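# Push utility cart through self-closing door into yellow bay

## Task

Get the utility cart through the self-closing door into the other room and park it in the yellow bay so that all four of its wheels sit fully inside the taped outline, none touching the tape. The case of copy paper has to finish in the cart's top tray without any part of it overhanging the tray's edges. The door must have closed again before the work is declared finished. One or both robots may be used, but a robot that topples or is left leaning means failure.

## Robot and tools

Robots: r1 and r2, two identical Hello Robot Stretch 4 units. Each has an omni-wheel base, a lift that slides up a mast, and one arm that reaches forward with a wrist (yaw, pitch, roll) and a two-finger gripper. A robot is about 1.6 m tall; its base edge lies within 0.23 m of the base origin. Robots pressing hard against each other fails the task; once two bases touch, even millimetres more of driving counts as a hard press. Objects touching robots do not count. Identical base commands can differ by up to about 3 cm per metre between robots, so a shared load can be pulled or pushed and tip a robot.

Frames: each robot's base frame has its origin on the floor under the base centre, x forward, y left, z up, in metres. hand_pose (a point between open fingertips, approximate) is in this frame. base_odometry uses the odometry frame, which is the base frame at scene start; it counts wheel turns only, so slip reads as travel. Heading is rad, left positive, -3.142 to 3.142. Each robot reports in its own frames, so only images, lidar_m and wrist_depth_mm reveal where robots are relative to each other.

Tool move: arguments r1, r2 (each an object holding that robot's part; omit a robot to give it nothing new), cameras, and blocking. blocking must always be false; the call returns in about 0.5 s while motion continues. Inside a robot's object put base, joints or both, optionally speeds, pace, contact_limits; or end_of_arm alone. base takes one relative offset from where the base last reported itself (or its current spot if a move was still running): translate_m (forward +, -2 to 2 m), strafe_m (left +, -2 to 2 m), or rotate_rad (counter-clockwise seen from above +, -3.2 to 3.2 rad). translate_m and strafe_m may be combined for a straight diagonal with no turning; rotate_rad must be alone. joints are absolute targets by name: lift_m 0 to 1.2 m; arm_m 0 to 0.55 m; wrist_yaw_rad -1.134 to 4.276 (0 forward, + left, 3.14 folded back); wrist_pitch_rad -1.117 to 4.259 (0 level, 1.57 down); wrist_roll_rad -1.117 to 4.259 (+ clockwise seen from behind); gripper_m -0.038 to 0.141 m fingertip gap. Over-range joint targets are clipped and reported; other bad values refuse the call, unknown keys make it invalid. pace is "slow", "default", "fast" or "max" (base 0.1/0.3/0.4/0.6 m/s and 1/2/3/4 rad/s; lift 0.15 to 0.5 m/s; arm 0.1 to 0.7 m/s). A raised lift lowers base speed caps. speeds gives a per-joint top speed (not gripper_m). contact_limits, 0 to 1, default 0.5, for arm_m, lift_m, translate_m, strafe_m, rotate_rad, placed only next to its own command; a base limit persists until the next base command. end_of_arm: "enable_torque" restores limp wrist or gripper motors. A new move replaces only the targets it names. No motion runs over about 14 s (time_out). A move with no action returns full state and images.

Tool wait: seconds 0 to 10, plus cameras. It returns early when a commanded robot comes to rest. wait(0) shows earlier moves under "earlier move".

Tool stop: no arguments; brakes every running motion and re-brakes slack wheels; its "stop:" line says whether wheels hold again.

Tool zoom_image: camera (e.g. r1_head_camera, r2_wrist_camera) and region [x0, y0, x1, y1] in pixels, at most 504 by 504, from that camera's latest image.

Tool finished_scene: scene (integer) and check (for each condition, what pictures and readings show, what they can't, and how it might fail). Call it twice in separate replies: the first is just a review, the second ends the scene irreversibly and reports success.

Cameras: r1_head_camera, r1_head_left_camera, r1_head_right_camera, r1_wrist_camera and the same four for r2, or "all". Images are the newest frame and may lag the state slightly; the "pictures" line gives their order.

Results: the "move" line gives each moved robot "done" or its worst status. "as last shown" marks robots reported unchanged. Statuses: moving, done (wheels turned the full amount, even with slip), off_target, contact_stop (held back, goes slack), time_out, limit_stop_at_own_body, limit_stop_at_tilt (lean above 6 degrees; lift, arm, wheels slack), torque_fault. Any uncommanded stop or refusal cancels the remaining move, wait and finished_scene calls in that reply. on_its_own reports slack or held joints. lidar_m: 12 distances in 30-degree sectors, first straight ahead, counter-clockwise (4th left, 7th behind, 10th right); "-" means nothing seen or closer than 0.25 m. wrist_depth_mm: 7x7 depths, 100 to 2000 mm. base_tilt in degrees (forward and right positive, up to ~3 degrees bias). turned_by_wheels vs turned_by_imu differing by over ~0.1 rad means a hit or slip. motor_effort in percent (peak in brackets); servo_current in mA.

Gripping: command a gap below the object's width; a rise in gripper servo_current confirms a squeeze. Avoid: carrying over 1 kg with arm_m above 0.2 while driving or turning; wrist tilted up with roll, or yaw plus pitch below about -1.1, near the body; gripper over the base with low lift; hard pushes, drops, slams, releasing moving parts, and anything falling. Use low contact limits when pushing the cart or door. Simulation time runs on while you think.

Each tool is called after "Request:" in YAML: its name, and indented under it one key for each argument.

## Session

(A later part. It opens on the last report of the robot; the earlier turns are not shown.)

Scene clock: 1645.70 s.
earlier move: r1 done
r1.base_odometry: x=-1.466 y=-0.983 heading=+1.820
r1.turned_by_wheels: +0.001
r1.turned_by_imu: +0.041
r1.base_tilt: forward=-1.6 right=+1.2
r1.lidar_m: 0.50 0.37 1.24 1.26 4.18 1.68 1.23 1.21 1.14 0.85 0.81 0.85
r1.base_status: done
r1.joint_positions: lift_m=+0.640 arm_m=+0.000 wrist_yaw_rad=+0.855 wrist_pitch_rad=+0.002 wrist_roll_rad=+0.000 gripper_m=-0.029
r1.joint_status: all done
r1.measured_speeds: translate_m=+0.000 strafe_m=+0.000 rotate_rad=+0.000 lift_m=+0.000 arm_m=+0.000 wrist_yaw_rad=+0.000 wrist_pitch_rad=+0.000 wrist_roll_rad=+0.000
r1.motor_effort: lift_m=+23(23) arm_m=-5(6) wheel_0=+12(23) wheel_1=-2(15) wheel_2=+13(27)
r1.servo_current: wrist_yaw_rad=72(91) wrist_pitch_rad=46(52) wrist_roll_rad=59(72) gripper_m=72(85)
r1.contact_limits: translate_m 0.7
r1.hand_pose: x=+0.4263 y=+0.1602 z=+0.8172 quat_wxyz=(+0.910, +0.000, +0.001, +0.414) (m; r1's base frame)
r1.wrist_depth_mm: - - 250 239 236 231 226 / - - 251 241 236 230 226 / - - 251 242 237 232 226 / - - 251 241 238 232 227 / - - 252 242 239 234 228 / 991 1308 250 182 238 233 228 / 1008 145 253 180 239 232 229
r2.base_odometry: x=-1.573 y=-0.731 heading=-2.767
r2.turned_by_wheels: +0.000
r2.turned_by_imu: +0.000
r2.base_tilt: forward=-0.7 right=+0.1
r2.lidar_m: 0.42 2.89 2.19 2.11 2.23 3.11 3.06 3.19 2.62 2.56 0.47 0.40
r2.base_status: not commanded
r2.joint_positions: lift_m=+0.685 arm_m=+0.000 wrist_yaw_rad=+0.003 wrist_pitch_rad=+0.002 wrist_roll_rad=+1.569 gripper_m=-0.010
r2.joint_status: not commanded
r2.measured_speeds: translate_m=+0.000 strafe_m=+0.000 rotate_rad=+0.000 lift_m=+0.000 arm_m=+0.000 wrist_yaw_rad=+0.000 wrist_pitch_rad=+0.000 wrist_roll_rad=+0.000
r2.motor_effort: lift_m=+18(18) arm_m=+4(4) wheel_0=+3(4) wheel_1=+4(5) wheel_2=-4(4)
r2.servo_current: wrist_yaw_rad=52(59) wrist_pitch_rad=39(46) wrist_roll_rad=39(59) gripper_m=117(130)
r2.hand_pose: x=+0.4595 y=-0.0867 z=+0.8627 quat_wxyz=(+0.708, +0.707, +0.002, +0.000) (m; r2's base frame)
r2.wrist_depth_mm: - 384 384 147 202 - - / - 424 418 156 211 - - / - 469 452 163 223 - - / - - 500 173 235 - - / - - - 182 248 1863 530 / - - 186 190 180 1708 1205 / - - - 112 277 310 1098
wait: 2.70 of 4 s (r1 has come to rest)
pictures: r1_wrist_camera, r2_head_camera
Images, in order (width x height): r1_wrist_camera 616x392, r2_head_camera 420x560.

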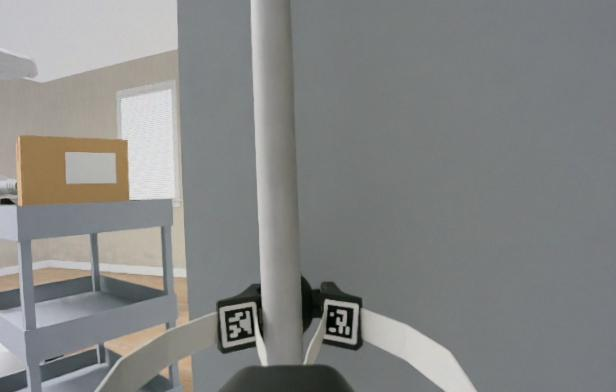

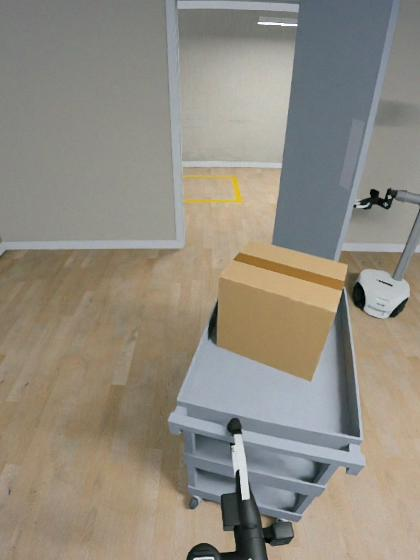

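Request:
move:
  r2: {"base": {"strafe_m": -0.27}, "pace": "default", "contact_limits": {"strafe_m": 0.8}}
  blocking: false
  cameras: []

Request:
wait:
  seconds: 5
  cameras: ["r2_head_camera"]

Scene clock: 1672.67 s.
move: r2 moving
r1.base_odometry: x=-1.466 y=-0.983 heading=+1.820
r1.turned_by_wheels: +0.000
r1.turned_by_imu: +0.000
r1.base_tilt: forward=-1.5 right=+1.2
r1.lidar_m: 0.46 0.39 1.23 1.24 4.16 1.67 1.25 1.18 1.15 0.87 0.81 0.86
r1.base_status: not commanded
r1.joint_positions: lift_m=+0.640 arm_m=+0.000 wrist_yaw_rad=+0.855 wrist_pitch_rad=+0.002 wrist_roll_rad=+0.000 gripper_m=-0.029
r1.joint_status: not commanded
r1.measured_speeds: translate_m=+0.000 strafe_m=+0.000 rotate_rad=+0.000 lift_m=+0.000 arm_m=+0.000 wrist_yaw_rad=+0.000 wrist_pitch_rad=+0.000 wrist_roll_rad=+0.000
r1.motor_effort: lift_m=+23(23) arm_m=-5(5) wheel_0=+12(12) wheel_1=-2(3) wheel_2=+13(13)
r1.servo_current: wrist_yaw_rad=59(85) wrist_pitch_rad=39(46) wrist_roll_rad=39(59) gripper_m=78(78)
r1.contact_limits: translate_m 0.7
r1.hand_pose: x=+0.4263 y=+0.1602 z=+0.8172 quat_wxyz=(+0.910, +0.000, +0.001, +0.414) (m; r1's base frame)
r1.wrist_depth_mm: - - 250 241 236 230 225 / - - 251 242 237 230 225 / - - 251 242 236 232 226 / - - 252 242 238 232 228 / - - 252 242 238 234 228 / 991 1308 251 182 237 234 229 / 991 144 252 180 239 231 229
r2.base_odometry: x=-1.586 y=-0.698 heading=-2.767
r2.turned_by_wheels: +0.000
r2.turned_by_imu: +0.002
r2.base_tilt: forward=-0.7 right=+0.0
r2.lidar_m: 0.42 2.86 2.22 2.16 2.28 3.10 3.05 3.23 2.59 2.50 2.67 0.39
r2.base_status: strafe_m moving
r2.joint_positions: lift_m=+0.685 arm_m=+0.000 wrist_yaw_rad=+0.007 wrist_pitch_rad=+0.002 wrist_roll_rad=+1.569 gripper_m=-0.011
r2.joint_status: not commanded
r2.measured_speeds: translate_m=+0.000 strafe_m=-0.140 rotate_rad=-0.001 lift_m=+0.000 arm_m=+0.000 wrist_yaw_rad=+0.000 wrist_pitch_rad=+0.000 wrist_roll_rad=+0.000
r2.motor_effort: lift_m=+18(18) arm_m=+4(4) wheel_0=+16(17) wheel_1=-11(11) wheel_2=-1(3)
r2.servo_current: wrist_yaw_rad=46(59) wrist_pitch_rad=39(46) wrist_roll_rad=52(52) gripper_m=111(124)
r2.contact_limits: strafe_m 0.8
r2.hand_pose: x=+0.4598 y=-0.0855 z=+0.8627 quat_wxyz=(+0.708, +0.707, +0.003, +0.002) (m; r2's base frame)
r2.wrist_depth_mm: - 379 382 139 193 - - / - 407 407 145 204 - - / - 449 442 154 214 - - / - - 484 164 226 - - / - - 535 173 238 1808 554 / - - 187 182 183 1661 500 / - - - 112 266 1808 1229
pictures: none
No camera images: "cameras" was empty.

Scene clock: 1674.40 s.
earlier move: r2 done
r1.base_odometry: x=-1.466 y=-0.983 heading=+1.820
r1.turned_by_wheels: +0.000
r1.turned_by_imu: +0.000
r1.base_tilt: forward=-1.6 right=+1.2
r1.lidar_m: 0.49 0.38 1.11 1.18 4.23 1.66 1.25 1.18 1.15 0.84 0.81 0.87
r1.base_status: not commanded
r1.joint_positions: lift_m=+0.640 arm_m=+0.000 wrist_yaw_rad=+0.855 wrist_pitch_rad=+0.002 wrist_roll_rad=+0.000 gripper_m=-0.029
r1.joint_status: not commanded
r1.measured_speeds: translate_m=+0.000 strafe_m=+0.000 rotate_rad=+0.000 lift_m=+0.000 arm_m=+0.000 wrist_yaw_rad=+0.000 wrist_pitch_rad=+0.000 wrist_roll_rad=+0.000
r1.motor_effort: lift_m=+23(23) arm_m=-5(5) wheel_0=+12(12) wheel_1=-2(3) wheel_2=+13(13)
r1.servo_current: wrist_yaw_rad=78(98) wrist_pitch_rad=46(52) wrist_roll_rad=59(65) gripper_m=72(78)
r1.contact_limits: translate_m 0.7
r1.hand_pose: x=+0.4263 y=+0.1602 z=+0.8172 quat_wxyz=(+0.910, +0.000, +0.001, +0.414) (m; r1's base frame)
r1.wrist_depth_mm: - - 249 240 236 231 226 / - - 251 241 236 231 226 / - - 251 242 237 232 226 / 1042 - 251 242 238 232 228 / - - 252 242 239 232 228 / 917 1308 251 182 238 233 228 / 904 1042 252 180 239 232 229
r2.base_odometry: x=-1.672 y=-0.480 heading=-2.767
r2.turned_by_wheels: +0.000
r2.turned_by_imu: +0.002
r2.base_tilt: forward=-0.7 right=+0.0
r2.lidar_m: 0.37 0.42 2.46 2.39 2.52 3.12 3.08 3.17 2.37 2.28 2.42 0.43
r2.base_status: done
r2.joint_positions: lift_m=+0.685 arm_m=+0.000 wrist_yaw_rad=+0.005 wrist_pitch_rad=+0.002 wrist_roll_rad=+1.569 gripper_m=-0.011
r2.joint_status: not commanded
r2.measured_speeds: translate_m=+0.000 strafe_m=+0.000 rotate_rad=+0.000 lift_m=+0.000 arm_m=+0.000 wrist_yaw_rad=+0.000 wrist_pitch_rad=+0.000 wrist_roll_rad=+0.000
r2.motor_effort: lift_m=+18(18) arm_m=+4(4) wheel_0=+2(21) wheel_1=-1(12) wheel_2=+6(7)
r2.servo_current: wrist_yaw_rad=39(72) wrist_pitch_rad=39(46) wrist_roll_rad=59(59) gripper_m=72(124)
r2.contact_limits: strafe_m 0.8
r2.hand_pose: x=+0.4597 y=-0.0861 z=+0.8626 quat_wxyz=(+0.708, +0.707, +0.002, +0.001) (m; r2's base frame)
r2.wrist_depth_mm: - - - 171 230 1618 - / - - - 172 232 - - / - 442 442 174 234 - - / - 459 452 175 236 - - / - - 466 177 237 - - / - - 188 177 186 - - / - - - 112 239 - 508
wait: 1.73 of 5 s (r2 has come to rest)
pictures: r2_head_camera
Images, in order (width x height): r2_head_camera 420x560.

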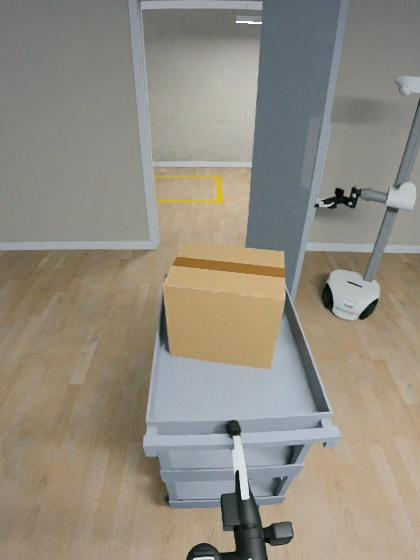

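Request:
move:
  r2: {"base": {"translate_m": 0.35, "strafe_m": -0.05}, "pace": "default", "contact_limits": {"translate_m": 0.8}}
  blocking: false
  cameras: []

Request:
wait:
  seconds: 5
  cameras: ["r2_head_camera"]

Scene clock: 1701.93 s.
move: r2 moving
r1.base_odometry: x=-1.466 y=-0.983 heading=+1.820
r1.turned_by_wheels: +0.000
r1.turned_by_imu: +0.000
r1.base_tilt: forward=-1.6 right=+1.2
r1.lidar_m: 0.47 0.38 1.10 1.15 4.17 1.69 1.26 1.19 1.14 0.86 0.81 0.85
r1.base_status: not commanded
r1.joint_positions: lift_m=+0.640 arm_m=+0.000 wrist_yaw_rad=+0.855 wrist_pitch_rad=+0.002 wrist_roll_rad=+0.000 gripper_m=-0.029
r1.joint_status: not commanded
r1.measured_speeds: translate_m=+0.000 strafe_m=+0.000 rotate_rad=+0.000 lift_m=+0.000 arm_m=+0.000 wrist_yaw_rad=+0.000 wrist_pitch_rad=+0.000 wrist_roll_rad=+0.000
r1.motor_effort: lift_m=+23(23) arm_m=-5(5) wheel_0=+11(12) wheel_1=-2(3) wheel_2=+12(13)
r1.servo_current: wrist_yaw_rad=65(91) wrist_pitch_rad=39(46) wrist_roll_rad=59(72) gripper_m=78(78)
r1.contact_limits: translate_m 0.7
r1.hand_pose: x=+0.4263 y=+0.1602 z=+0.8172 quat_wxyz=(+0.910, +0.000, +0.001, +0.414) (m; r1's base frame)
r1.wrist_depth_mm: - - 250 240 236 231 226 / - - 250 242 236 230 226 / 1118 - 251 242 237 233 227 / 1042 - 251 242 238 232 228 / - - 252 243 239 232 229 / 1499 1281 251 183 237 233 229 / 904 153 252 180 239 233 229
r2.base_odometry: x=-1.702 y=-0.487 heading=-2.767
r2.turned_by_wheels: +0.000
r2.turned_by_imu: +0.001
r2.base_tilt: forward=-0.7 right=+0.1
r2.lidar_m: 0.37 0.39 2.48 2.40 2.52 3.17 3.08 3.11 2.38 2.27 2.42 0.41
r2.base_status: translate_m moving; strafe_m moving
r2.joint_positions: lift_m=+0.685 arm_m=+0.000 wrist_yaw_rad=-0.003 wrist_pitch_rad=+0.002 wrist_roll_rad=+1.569 gripper_m=-0.011
r2.joint_status: not commanded
r2.measured_speeds: translate_m=+0.122 strafe_m=-0.020 rotate_rad=+0.000 lift_m=+0.000 arm_m=+0.000 wrist_yaw_rad=-0.040 wrist_pitch_rad=+0.000 wrist_roll_rad=+0.000
r2.motor_effort: lift_m=+18(18) arm_m=+4(4) wheel_0=+9(14) wheel_1=+8(8) wheel_2=-19(19)
r2.servo_current: wrist_yaw_rad=33(52) wrist_pitch_rad=33(46) wrist_roll_rad=59(59) gripper_m=65(72)
r2.contact_limits: translate_m 0.8
r2.hand_pose: x=+0.4590 y=-0.0883 z=+0.8626 quat_wxyz=(+0.708, +0.707, +0.000, -0.002) (m; r2's base frame)
r2.wrist_depth_mm: - - - 173 235 1708 - / - - - 173 234 - - / - 439 436 174 235 - - / - 455 449 174 235 - - / - - 466 174 235 - - / - - 189 175 183 - - / - - 496 112 235 1808 525
pictures: none
No camera images: "cameras" was empty.

Scene clock: 1704.10 s.
earlier move: r2 done
r1.base_odometry: x=-1.466 y=-0.983 heading=+1.820
r1.turned_by_wheels: +0.000
r1.turned_by_imu: +0.000
r1.base_tilt: forward=-1.5 right=+1.2
r1.lidar_m: 0.45 0.38 0.79 1.03 4.20 1.68 1.25 1.20 1.16 0.85 0.81 0.85
r1.base_status: not commanded
r1.joint_positions: lift_m=+0.640 arm_m=+0.000 wrist_yaw_rad=+0.855 wrist_pitch_rad=+0.002 wrist_roll_rad=+0.000 gripper_m=-0.029
r1.joint_status: not commanded
r1.measured_speeds: translate_m=+0.000 strafe_m=+0.000 rotate_rad=+0.000 lift_m=+0.000 arm_m=+0.000 wrist_yaw_rad=+0.000 wrist_pitch_rad=+0.000 wrist_roll_rad=+0.000
r1.motor_effort: lift_m=+23(23) arm_m=-5(5) wheel_0=+12(12) wheel_1=-2(3) wheel_2=+13(13)
r1.servo_current: wrist_yaw_rad=65(98) wrist_pitch_rad=33(52) wrist_roll_rad=39(72) gripper_m=72(85)
r1.contact_limits: translate_m 0.7
r1.hand_pose: x=+0.4263 y=+0.1602 z=+0.8172 quat_wxyz=(+0.910, +0.000, +0.001, +0.414) (m; r1's base frame)
r1.wrist_depth_mm: - - 249 240 236 231 225 / - - 250 241 236 231 225 / 820 931 250 242 238 232 227 / 809 931 251 242 238 233 228 / - - 252 242 238 232 229 / - - 209 183 238 233 228 / - 144 252 180 239 232 229
r2.base_odometry: x=-2.016 y=-0.561 heading=-2.767
r2.turned_by_wheels: +0.000
r2.turned_by_imu: -0.002
r2.base_tilt: forward=-0.7 right=+0.1
r2.lidar_m: 0.41 2.50 2.52 2.43 2.57 3.49 3.43 3.09 2.34 2.25 2.39 0.43
r2.base_status: done
r2.joint_positions: lift_m=+0.685 arm_m=+0.000 wrist_yaw_rad=-0.008 wrist_pitch_rad=+0.002 wrist_roll_rad=+1.569 gripper_m=-0.011
r2.joint_status: not commanded
r2.measured_speeds: translate_m=+0.000 strafe_m=+0.000 rotate_rad=+0.000 lift_m=+0.000 arm_m=+0.000 wrist_yaw_rad=+0.000 wrist_pitch_rad=+0.000 wrist_roll_rad=+0.000
r2.motor_effort: lift_m=+18(18) arm_m=+4(4) wheel_0=-1(14) wheel_1=+2(8) wheel_2=-6(22)
r2.servo_current: wrist_yaw_rad=59(65) wrist_pitch_rad=46(46) wrist_roll_rad=52(59) gripper_m=65(72)
r2.contact_limits: translate_m 0.8
r2.hand_pose: x=+0.4586 y=-0.0897 z=+0.8626 quat_wxyz=(+0.708, +0.707, -0.002, -0.004) (m; r2's base frame)
r2.wrist_depth_mm: - - - 154 211 - - / - 413 424 159 214 - - / - 430 433 163 221 - - / - 462 455 168 229 - - / - - 488 173 234 - - / - - 187 176 184 1537 549 / - - - 112 248 1756 496
wait: 2.17 of 5 s (r2 has come to rest)
pictures: r2_head_camera
Images, in order (width x height): r2_head_camera 420x560.

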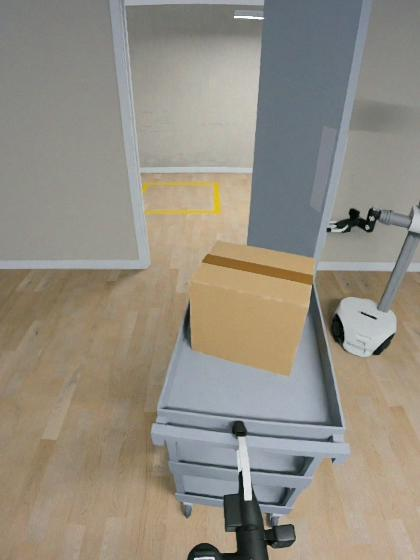

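Request:
move:
  r2: {"base": {"strafe_m": -0.30}, "pace": "default", "contact_limits": {"strafe_m": 0.8}}
  blocking: false
  cameras: []

Request:
wait:
  seconds: 5
  cameras: ["r2_head_camera"]

Scene clock: 1740.20 s.
move: r2 moving
r1.base_odometry: x=-1.466 y=-0.983 heading=+1.820
r1.turned_by_wheels: +0.000
r1.turned_by_imu: +0.000
r1.base_tilt: forward=-1.6 right=+1.2
r1.lidar_m: 0.48 0.36 0.78 1.00 4.20 1.66 1.25 1.18 1.15 0.84 0.82 0.84
r1.base_status: not commanded
r1.joint_positions: lift_m=+0.640 arm_m=+0.000 wrist_yaw_rad=+0.855 wrist_pitch_rad=+0.002 wrist_roll_rad=+0.000 gripper_m=-0.029
r1.joint_status: not commanded
r1.measured_speeds: translate_m=+0.000 strafe_m=+0.000 rotate_rad=+0.000 lift_m=+0.000 arm_m=+0.000 wrist_yaw_rad=+0.000 wrist_pitch_rad=+0.000 wrist_roll_rad=+0.000
r1.motor_effort: lift_m=+23(23) arm_m=-5(5) wheel_0=+12(12) wheel_1=-2(3) wheel_2=+12(13)
r1.servo_current: wrist_yaw_rad=65(91) wrist_pitch_rad=33(46) wrist_roll_rad=33(65) gripper_m=72(78)
r1.contact_limits: translate_m 0.7
r1.hand_pose: x=+0.4263 y=+0.1602 z=+0.8172 quat_wxyz=(+0.910, +0.000, +0.001, +0.414) (m; r1's base frame)
r1.wrist_depth_mm: - - 250 240 236 231 225 / - - 250 242 236 230 225 / 820 931 250 242 237 232 227 / 809 931 251 242 238 232 228 / - - 252 243 239 232 228 / - - 210 182 237 234 228 / - 137 253 179 239 231 229
r2.base_odometry: x=-2.029 y=-0.528 heading=-2.766
r2.turned_by_wheels: +0.001
r2.turned_by_imu: +0.002
r2.base_tilt: forward=-0.7 right=+0.1
r2.lidar_m: 0.40 0.42 2.52 2.47 2.62 3.49 3.44 3.03 2.29 2.21 2.34 0.40
r2.base_status: strafe_m moving
r2.joint_positions: lift_m=+0.685 arm_m=+0.000 wrist_yaw_rad=+0.007 wrist_pitch_rad=+0.002 wrist_roll_rad=+1.569 gripper_m=-0.011
r2.joint_status: not commanded
r2.measured_speeds: translate_m=-0.002 strafe_m=-0.138 rotate_rad=+0.010 lift_m=+0.000 arm_m=+0.000 wrist_yaw_rad=+0.044 wrist_pitch_rad=+0.000 wrist_roll_rad=+0.000
r2.motor_effort: lift_m=+18(18) arm_m=+4(4) wheel_0=+18(18) wheel_1=-9(11) wheel_2=+1(5)
r2.servo_current: wrist_yaw_rad=46(65) wrist_pitch_rad=39(46) wrist_roll_rad=46(52) gripper_m=65(65)
r2.contact_limits: strafe_m 0.8
r2.hand_pose: x=+0.4599 y=-0.0854 z=+0.8626 quat_wxyz=(+0.708, +0.707, +0.003, +0.002) (m; r2's base frame)
r2.wrist_depth_mm: - - - 148 204 - - / - 407 407 153 211 - - / - 427 430 159 218 - - / - 466 455 222 225 - - / - - 488 171 233 750 - / - - 191 177 185 1661 539 / - - - 112 248 - 484
pictures: none
No camera images: "cameras" was empty.

Scene clock: 1742.03 s.
earlier move: r2 done
r1.base_odometry: x=-1.466 y=-0.983 heading=+1.820
r1.turned_by_wheels: +0.000
r1.turned_by_imu: +0.000
r1.base_tilt: forward=-1.6 right=+1.2
r1.lidar_m: 0.49 0.39 0.75 0.82 4.20 1.67 1.26 1.20 1.17 0.85 0.83 0.86
r1.base_status: not commanded
r1.joint_positions: lift_m=+0.640 arm_m=+0.000 wrist_yaw_rad=+0.855 wrist_pitch_rad=+0.002 wrist_roll_rad=+0.000 gripper_m=-0.029
r1.joint_status: not commanded
r1.measured_speeds: translate_m=+0.000 strafe_m=+0.000 rotate_rad=+0.000 lift_m=+0.000 arm_m=+0.000 wrist_yaw_rad=+0.000 wrist_pitch_rad=+0.000 wrist_roll_rad=+0.000
r1.motor_effort: lift_m=+23(23) arm_m=-5(5) wheel_0=+12(12) wheel_1=-2(3) wheel_2=+13(13)
r1.servo_current: wrist_yaw_rad=72(91) wrist_pitch_rad=39(52) wrist_roll_rad=33(65) gripper_m=78(78)
r1.contact_limits: translate_m 0.7
r1.hand_pose: x=+0.4263 y=+0.1602 z=+0.8172 quat_wxyz=(+0.910, +0.000, +0.001, +0.414) (m; r1's base frame)
r1.wrist_depth_mm: - - 249 241 236 231 226 / - - 250 242 236 231 225 / 759 931 251 243 237 232 227 / 723 931 251 242 239 232 228 / 585 - 252 242 238 232 229 / - - 251 182 237 233 228 / - 137 252 180 239 232 229
r2.base_odometry: x=-2.126 y=-0.282 heading=-2.767
r2.turned_by_wheels: -0.001
r2.turned_by_imu: +0.001
r2.base_tilt: forward=-0.7 right=+0.1
r2.lidar_m: 0.34 0.35 2.83 2.72 2.89 3.51 3.43 2.68 2.01 1.96 2.07 0.44
r2.base_status: done
r2.joint_positions: lift_m=+0.685 arm_m=+0.000 wrist_yaw_rad=+0.010 wrist_pitch_rad=+0.002 wrist_roll_rad=+1.569 gripper_m=-0.011
r2.joint_status: not commanded
r2.measured_speeds: translate_m=+0.000 strafe_m=+0.000 rotate_rad=+0.000 lift_m=+0.000 arm_m=+0.000 wrist_yaw_rad=+0.000 wrist_pitch_rad=+0.000 wrist_roll_rad=+0.000
r2.motor_effort: lift_m=+18(18) arm_m=+4(4) wheel_0=+2(20) wheel_1=-3(12) wheel_2=+0(5)
r2.servo_current: wrist_yaw_rad=65(78) wrist_pitch_rad=39(46) wrist_roll_rad=39(65) gripper_m=59(72)
r2.contact_limits: strafe_m 0.8
r2.hand_pose: x=+0.4601 y=-0.0845 z=+0.8626 quat_wxyz=(+0.708, +0.707, +0.004, +0.003) (m; r2's base frame)
r2.wrist_depth_mm: - - - 205 271 1576 1138 / - - - 199 263 1756 - / - - - 193 253 - - / - 455 455 188 248 - - / - 459 459 183 241 - - / - - 188 179 185 - - / - - - 112 229 - -
wait: 1.83 of 5 s (r2 has come to rest)
pictures: r2_head_camera
Images, in order (width x height): r2_head_camera 420x560.

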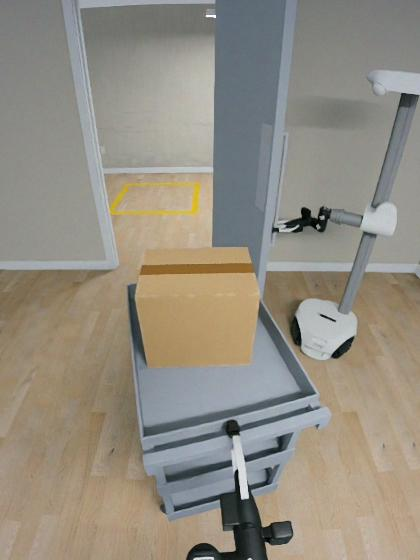

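Request:
move:
  r2: {"base": {"rotate_rad": 0.12}, "pace": "default", "contact_limits": {"rotate_rad": 0.8}}
  blocking: false
  cameras: []

Request:
wait:
  seconds: 4
  cameras: ["r2_head_camera"]

Scene clock: 1763.73 s.
move: r2 moving
r1.base_odometry: x=-1.466 y=-0.983 heading=+1.820
r1.turned_by_wheels: +0.000
r1.turned_by_imu: +0.000
r1.base_tilt: forward=-1.6 right=+1.2
r1.lidar_m: 0.48 0.39 0.73 0.86 4.19 1.66 1.22 1.18 1.20 0.87 0.83 0.87
r1.base_status: not commanded
r1.joint_positions: lift_m=+0.640 arm_m=+0.000 wrist_yaw_rad=+0.855 wrist_pitch_rad=+0.002 wrist_roll_rad=+0.000 gripper_m=-0.029
r1.joint_status: not commanded
r1.measured_speeds: translate_m=+0.000 strafe_m=+0.000 rotate_rad=+0.000 lift_m=+0.000 arm_m=+0.000 wrist_yaw_rad=+0.000 wrist_pitch_rad=+0.000 wrist_roll_rad=+0.000
r1.motor_effort: lift_m=+23(23) arm_m=-5(5) wheel_0=+12(12) wheel_1=-2(3) wheel_2=+13(13)
r1.servo_current: wrist_yaw_rad=78(91) wrist_pitch_rad=39(46) wrist_roll_rad=52(59) gripper_m=72(78)
r1.contact_limits: translate_m 0.7
r1.hand_pose: x=+0.4263 y=+0.1602 z=+0.8172 quat_wxyz=(+0.910, +0.000, +0.001, +0.414) (m; r1's base frame)
r1.wrist_depth_mm: - - 250 240 236 231 226 / - - 250 242 237 230 226 / 759 931 251 242 238 232 228 / 732 917 252 242 238 231 228 / - - 252 243 239 232 228 / - - 209 182 238 234 227 / - 137 253 180 240 231 229
r2.base_odometry: x=-2.125 y=-0.282 heading=-2.648
r2.turned_by_wheels: +0.119
r2.turned_by_imu: +0.116
r2.base_tilt: forward=-0.7 right=+0.1
r2.lidar_m: 0.38 0.40 2.74 2.73 3.00 3.45 3.41 2.41 1.98 1.96 2.17 0.42
r2.base_status: rotate_rad moving
r2.joint_positions: lift_m=+0.685 arm_m=+0.000 wrist_yaw_rad=-0.006 wrist_pitch_rad=+0.002 wrist_roll_rad=+1.569 gripper_m=-0.011
r2.joint_status: not commanded
r2.measured_speeds: translate_m=+0.001 strafe_m=+0.002 rotate_rad=+0.024 lift_m=+0.000 arm_m=+0.000 wrist_yaw_rad=+0.114 wrist_pitch_rad=+0.000 wrist_roll_rad=+0.000
r2.motor_effort: lift_m=+18(18) arm_m=+4(4) wheel_0=-7(13) wheel_1=-2(10) wheel_2=-8(12)
r2.servo_current: wrist_yaw_rad=52(78) wrist_pitch_rad=39(46) wrist_roll_rad=39(59) gripper_m=59(72)
r2.contact_limits: rotate_rad 0.8
r2.hand_pose: x=+0.4587 y=-0.0892 z=+0.8626 quat_wxyz=(+0.708, +0.707, -0.002, -0.003) (m; r2's base frame)
r2.wrist_depth_mm: - - - 179 241 1708 1255 / - - 1255 179 239 1499 - / - 445 439 178 239 - - / - 455 452 178 237 - - / - 473 466 178 236 - - / - - 189 177 184 - - / - - - 112 236 1808 -
pictures: none
No camera images: "cameras" was empty.

Scene clock: 1764.40 s.
earlier move: r2 done
r1.base_odometry: x=-1.466 y=-0.983 heading=+1.820
r1.turned_by_wheels: +0.000
r1.turned_by_imu: +0.000
r1.base_tilt: forward=-1.6 right=+1.2
r1.lidar_m: 0.46 0.38 0.72 0.87 4.21 1.68 1.24 1.19 1.16 0.84 0.82 0.86
r1.base_status: not commanded
r1.joint_positions: lift_m=+0.640 arm_m=+0.000 wrist_yaw_rad=+0.855 wrist_pitch_rad=+0.002 wrist_roll_rad=+0.000 gripper_m=-0.029
r1.joint_status: not commanded
r1.measured_speeds: translate_m=+0.000 strafe_m=+0.000 rotate_rad=+0.000 lift_m=+0.000 arm_m=+0.000 wrist_yaw_rad=+0.000 wrist_pitch_rad=+0.000 wrist_roll_rad=+0.000
r1.motor_effort: lift_m=+23(23) arm_m=-5(5) wheel_0=+12(12) wheel_1=-2(3) wheel_2=+13(13)
r1.servo_current: wrist_yaw_rad=59(91) wrist_pitch_rad=33(46) wrist_roll_rad=52(65) gripper_m=72(78)
r1.contact_limits: translate_m 0.7
r1.hand_pose: x=+0.4263 y=+0.1602 z=+0.8172 quat_wxyz=(+0.910, +0.000, +0.001, +0.414) (m; r1's base frame)
r1.wrist_depth_mm: - - 250 241 236 231 226 / - - 250 242 236 230 225 / 759 917 250 242 237 232 226 / 723 917 252 242 238 233 227 / 591 - 251 243 239 233 228 / - - 209 183 237 234 228 / - 137 253 180 238 231 229
r2.base_odometry: x=-2.125 y=-0.282 heading=-2.647
r2.turned_by_wheels: +0.000
r2.turned_by_imu: +0.000
r2.base_tilt: forward=-0.7 right=+0.1
r2.lidar_m: 0.38 0.41 2.75 2.74 3.03 3.43 3.41 2.40 1.98 1.95 2.18 0.42
r2.base_status: done
r2.joint_positions: lift_m=+0.685 arm_m=+0.000 wrist_yaw_rad=+0.002 wrist_pitch_rad=+0.002 wrist_roll_rad=+1.569 gripper_m=-0.011
r2.joint_status: not commanded
r2.measured_speeds: translate_m=+0.000 strafe_m=+0.000 rotate_rad=+0.000 lift_m=+0.000 arm_m=+0.000 wrist_yaw_rad=+0.000 wrist_pitch_rad=+0.000 wrist_roll_rad=+0.000
r2.motor_effort: lift_m=+18(18) arm_m=+4(4) wheel_0=+1(13) wheel_1=-2(10) wheel_2=-5(12)
r2.servo_current: wrist_yaw_rad=46(78) wrist_pitch_rad=39(46) wrist_roll_rad=46(59) gripper_m=65(72)
r2.contact_limits: rotate_rad 0.8
r2.hand_pose: x=+0.4595 y=-0.0867 z=+0.8626 quat_wxyz=(+0.708, +0.707, +0.002, +0.000) (m; r2's base frame)
r2.wrist_depth_mm: - - - 177 237 1618 1255 / - - - 177 237 - - / - 442 439 177 237 - - / - 455 452 177 237 - - / - - 466 177 237 - - / - - 189 177 183 - - / - - - 112 236 - 549
wait: 0.67 of 4 s (r2 has come to rest)
pictures: r2_head_camera
Images, in order (width x height): r2_head_camera 420x560.

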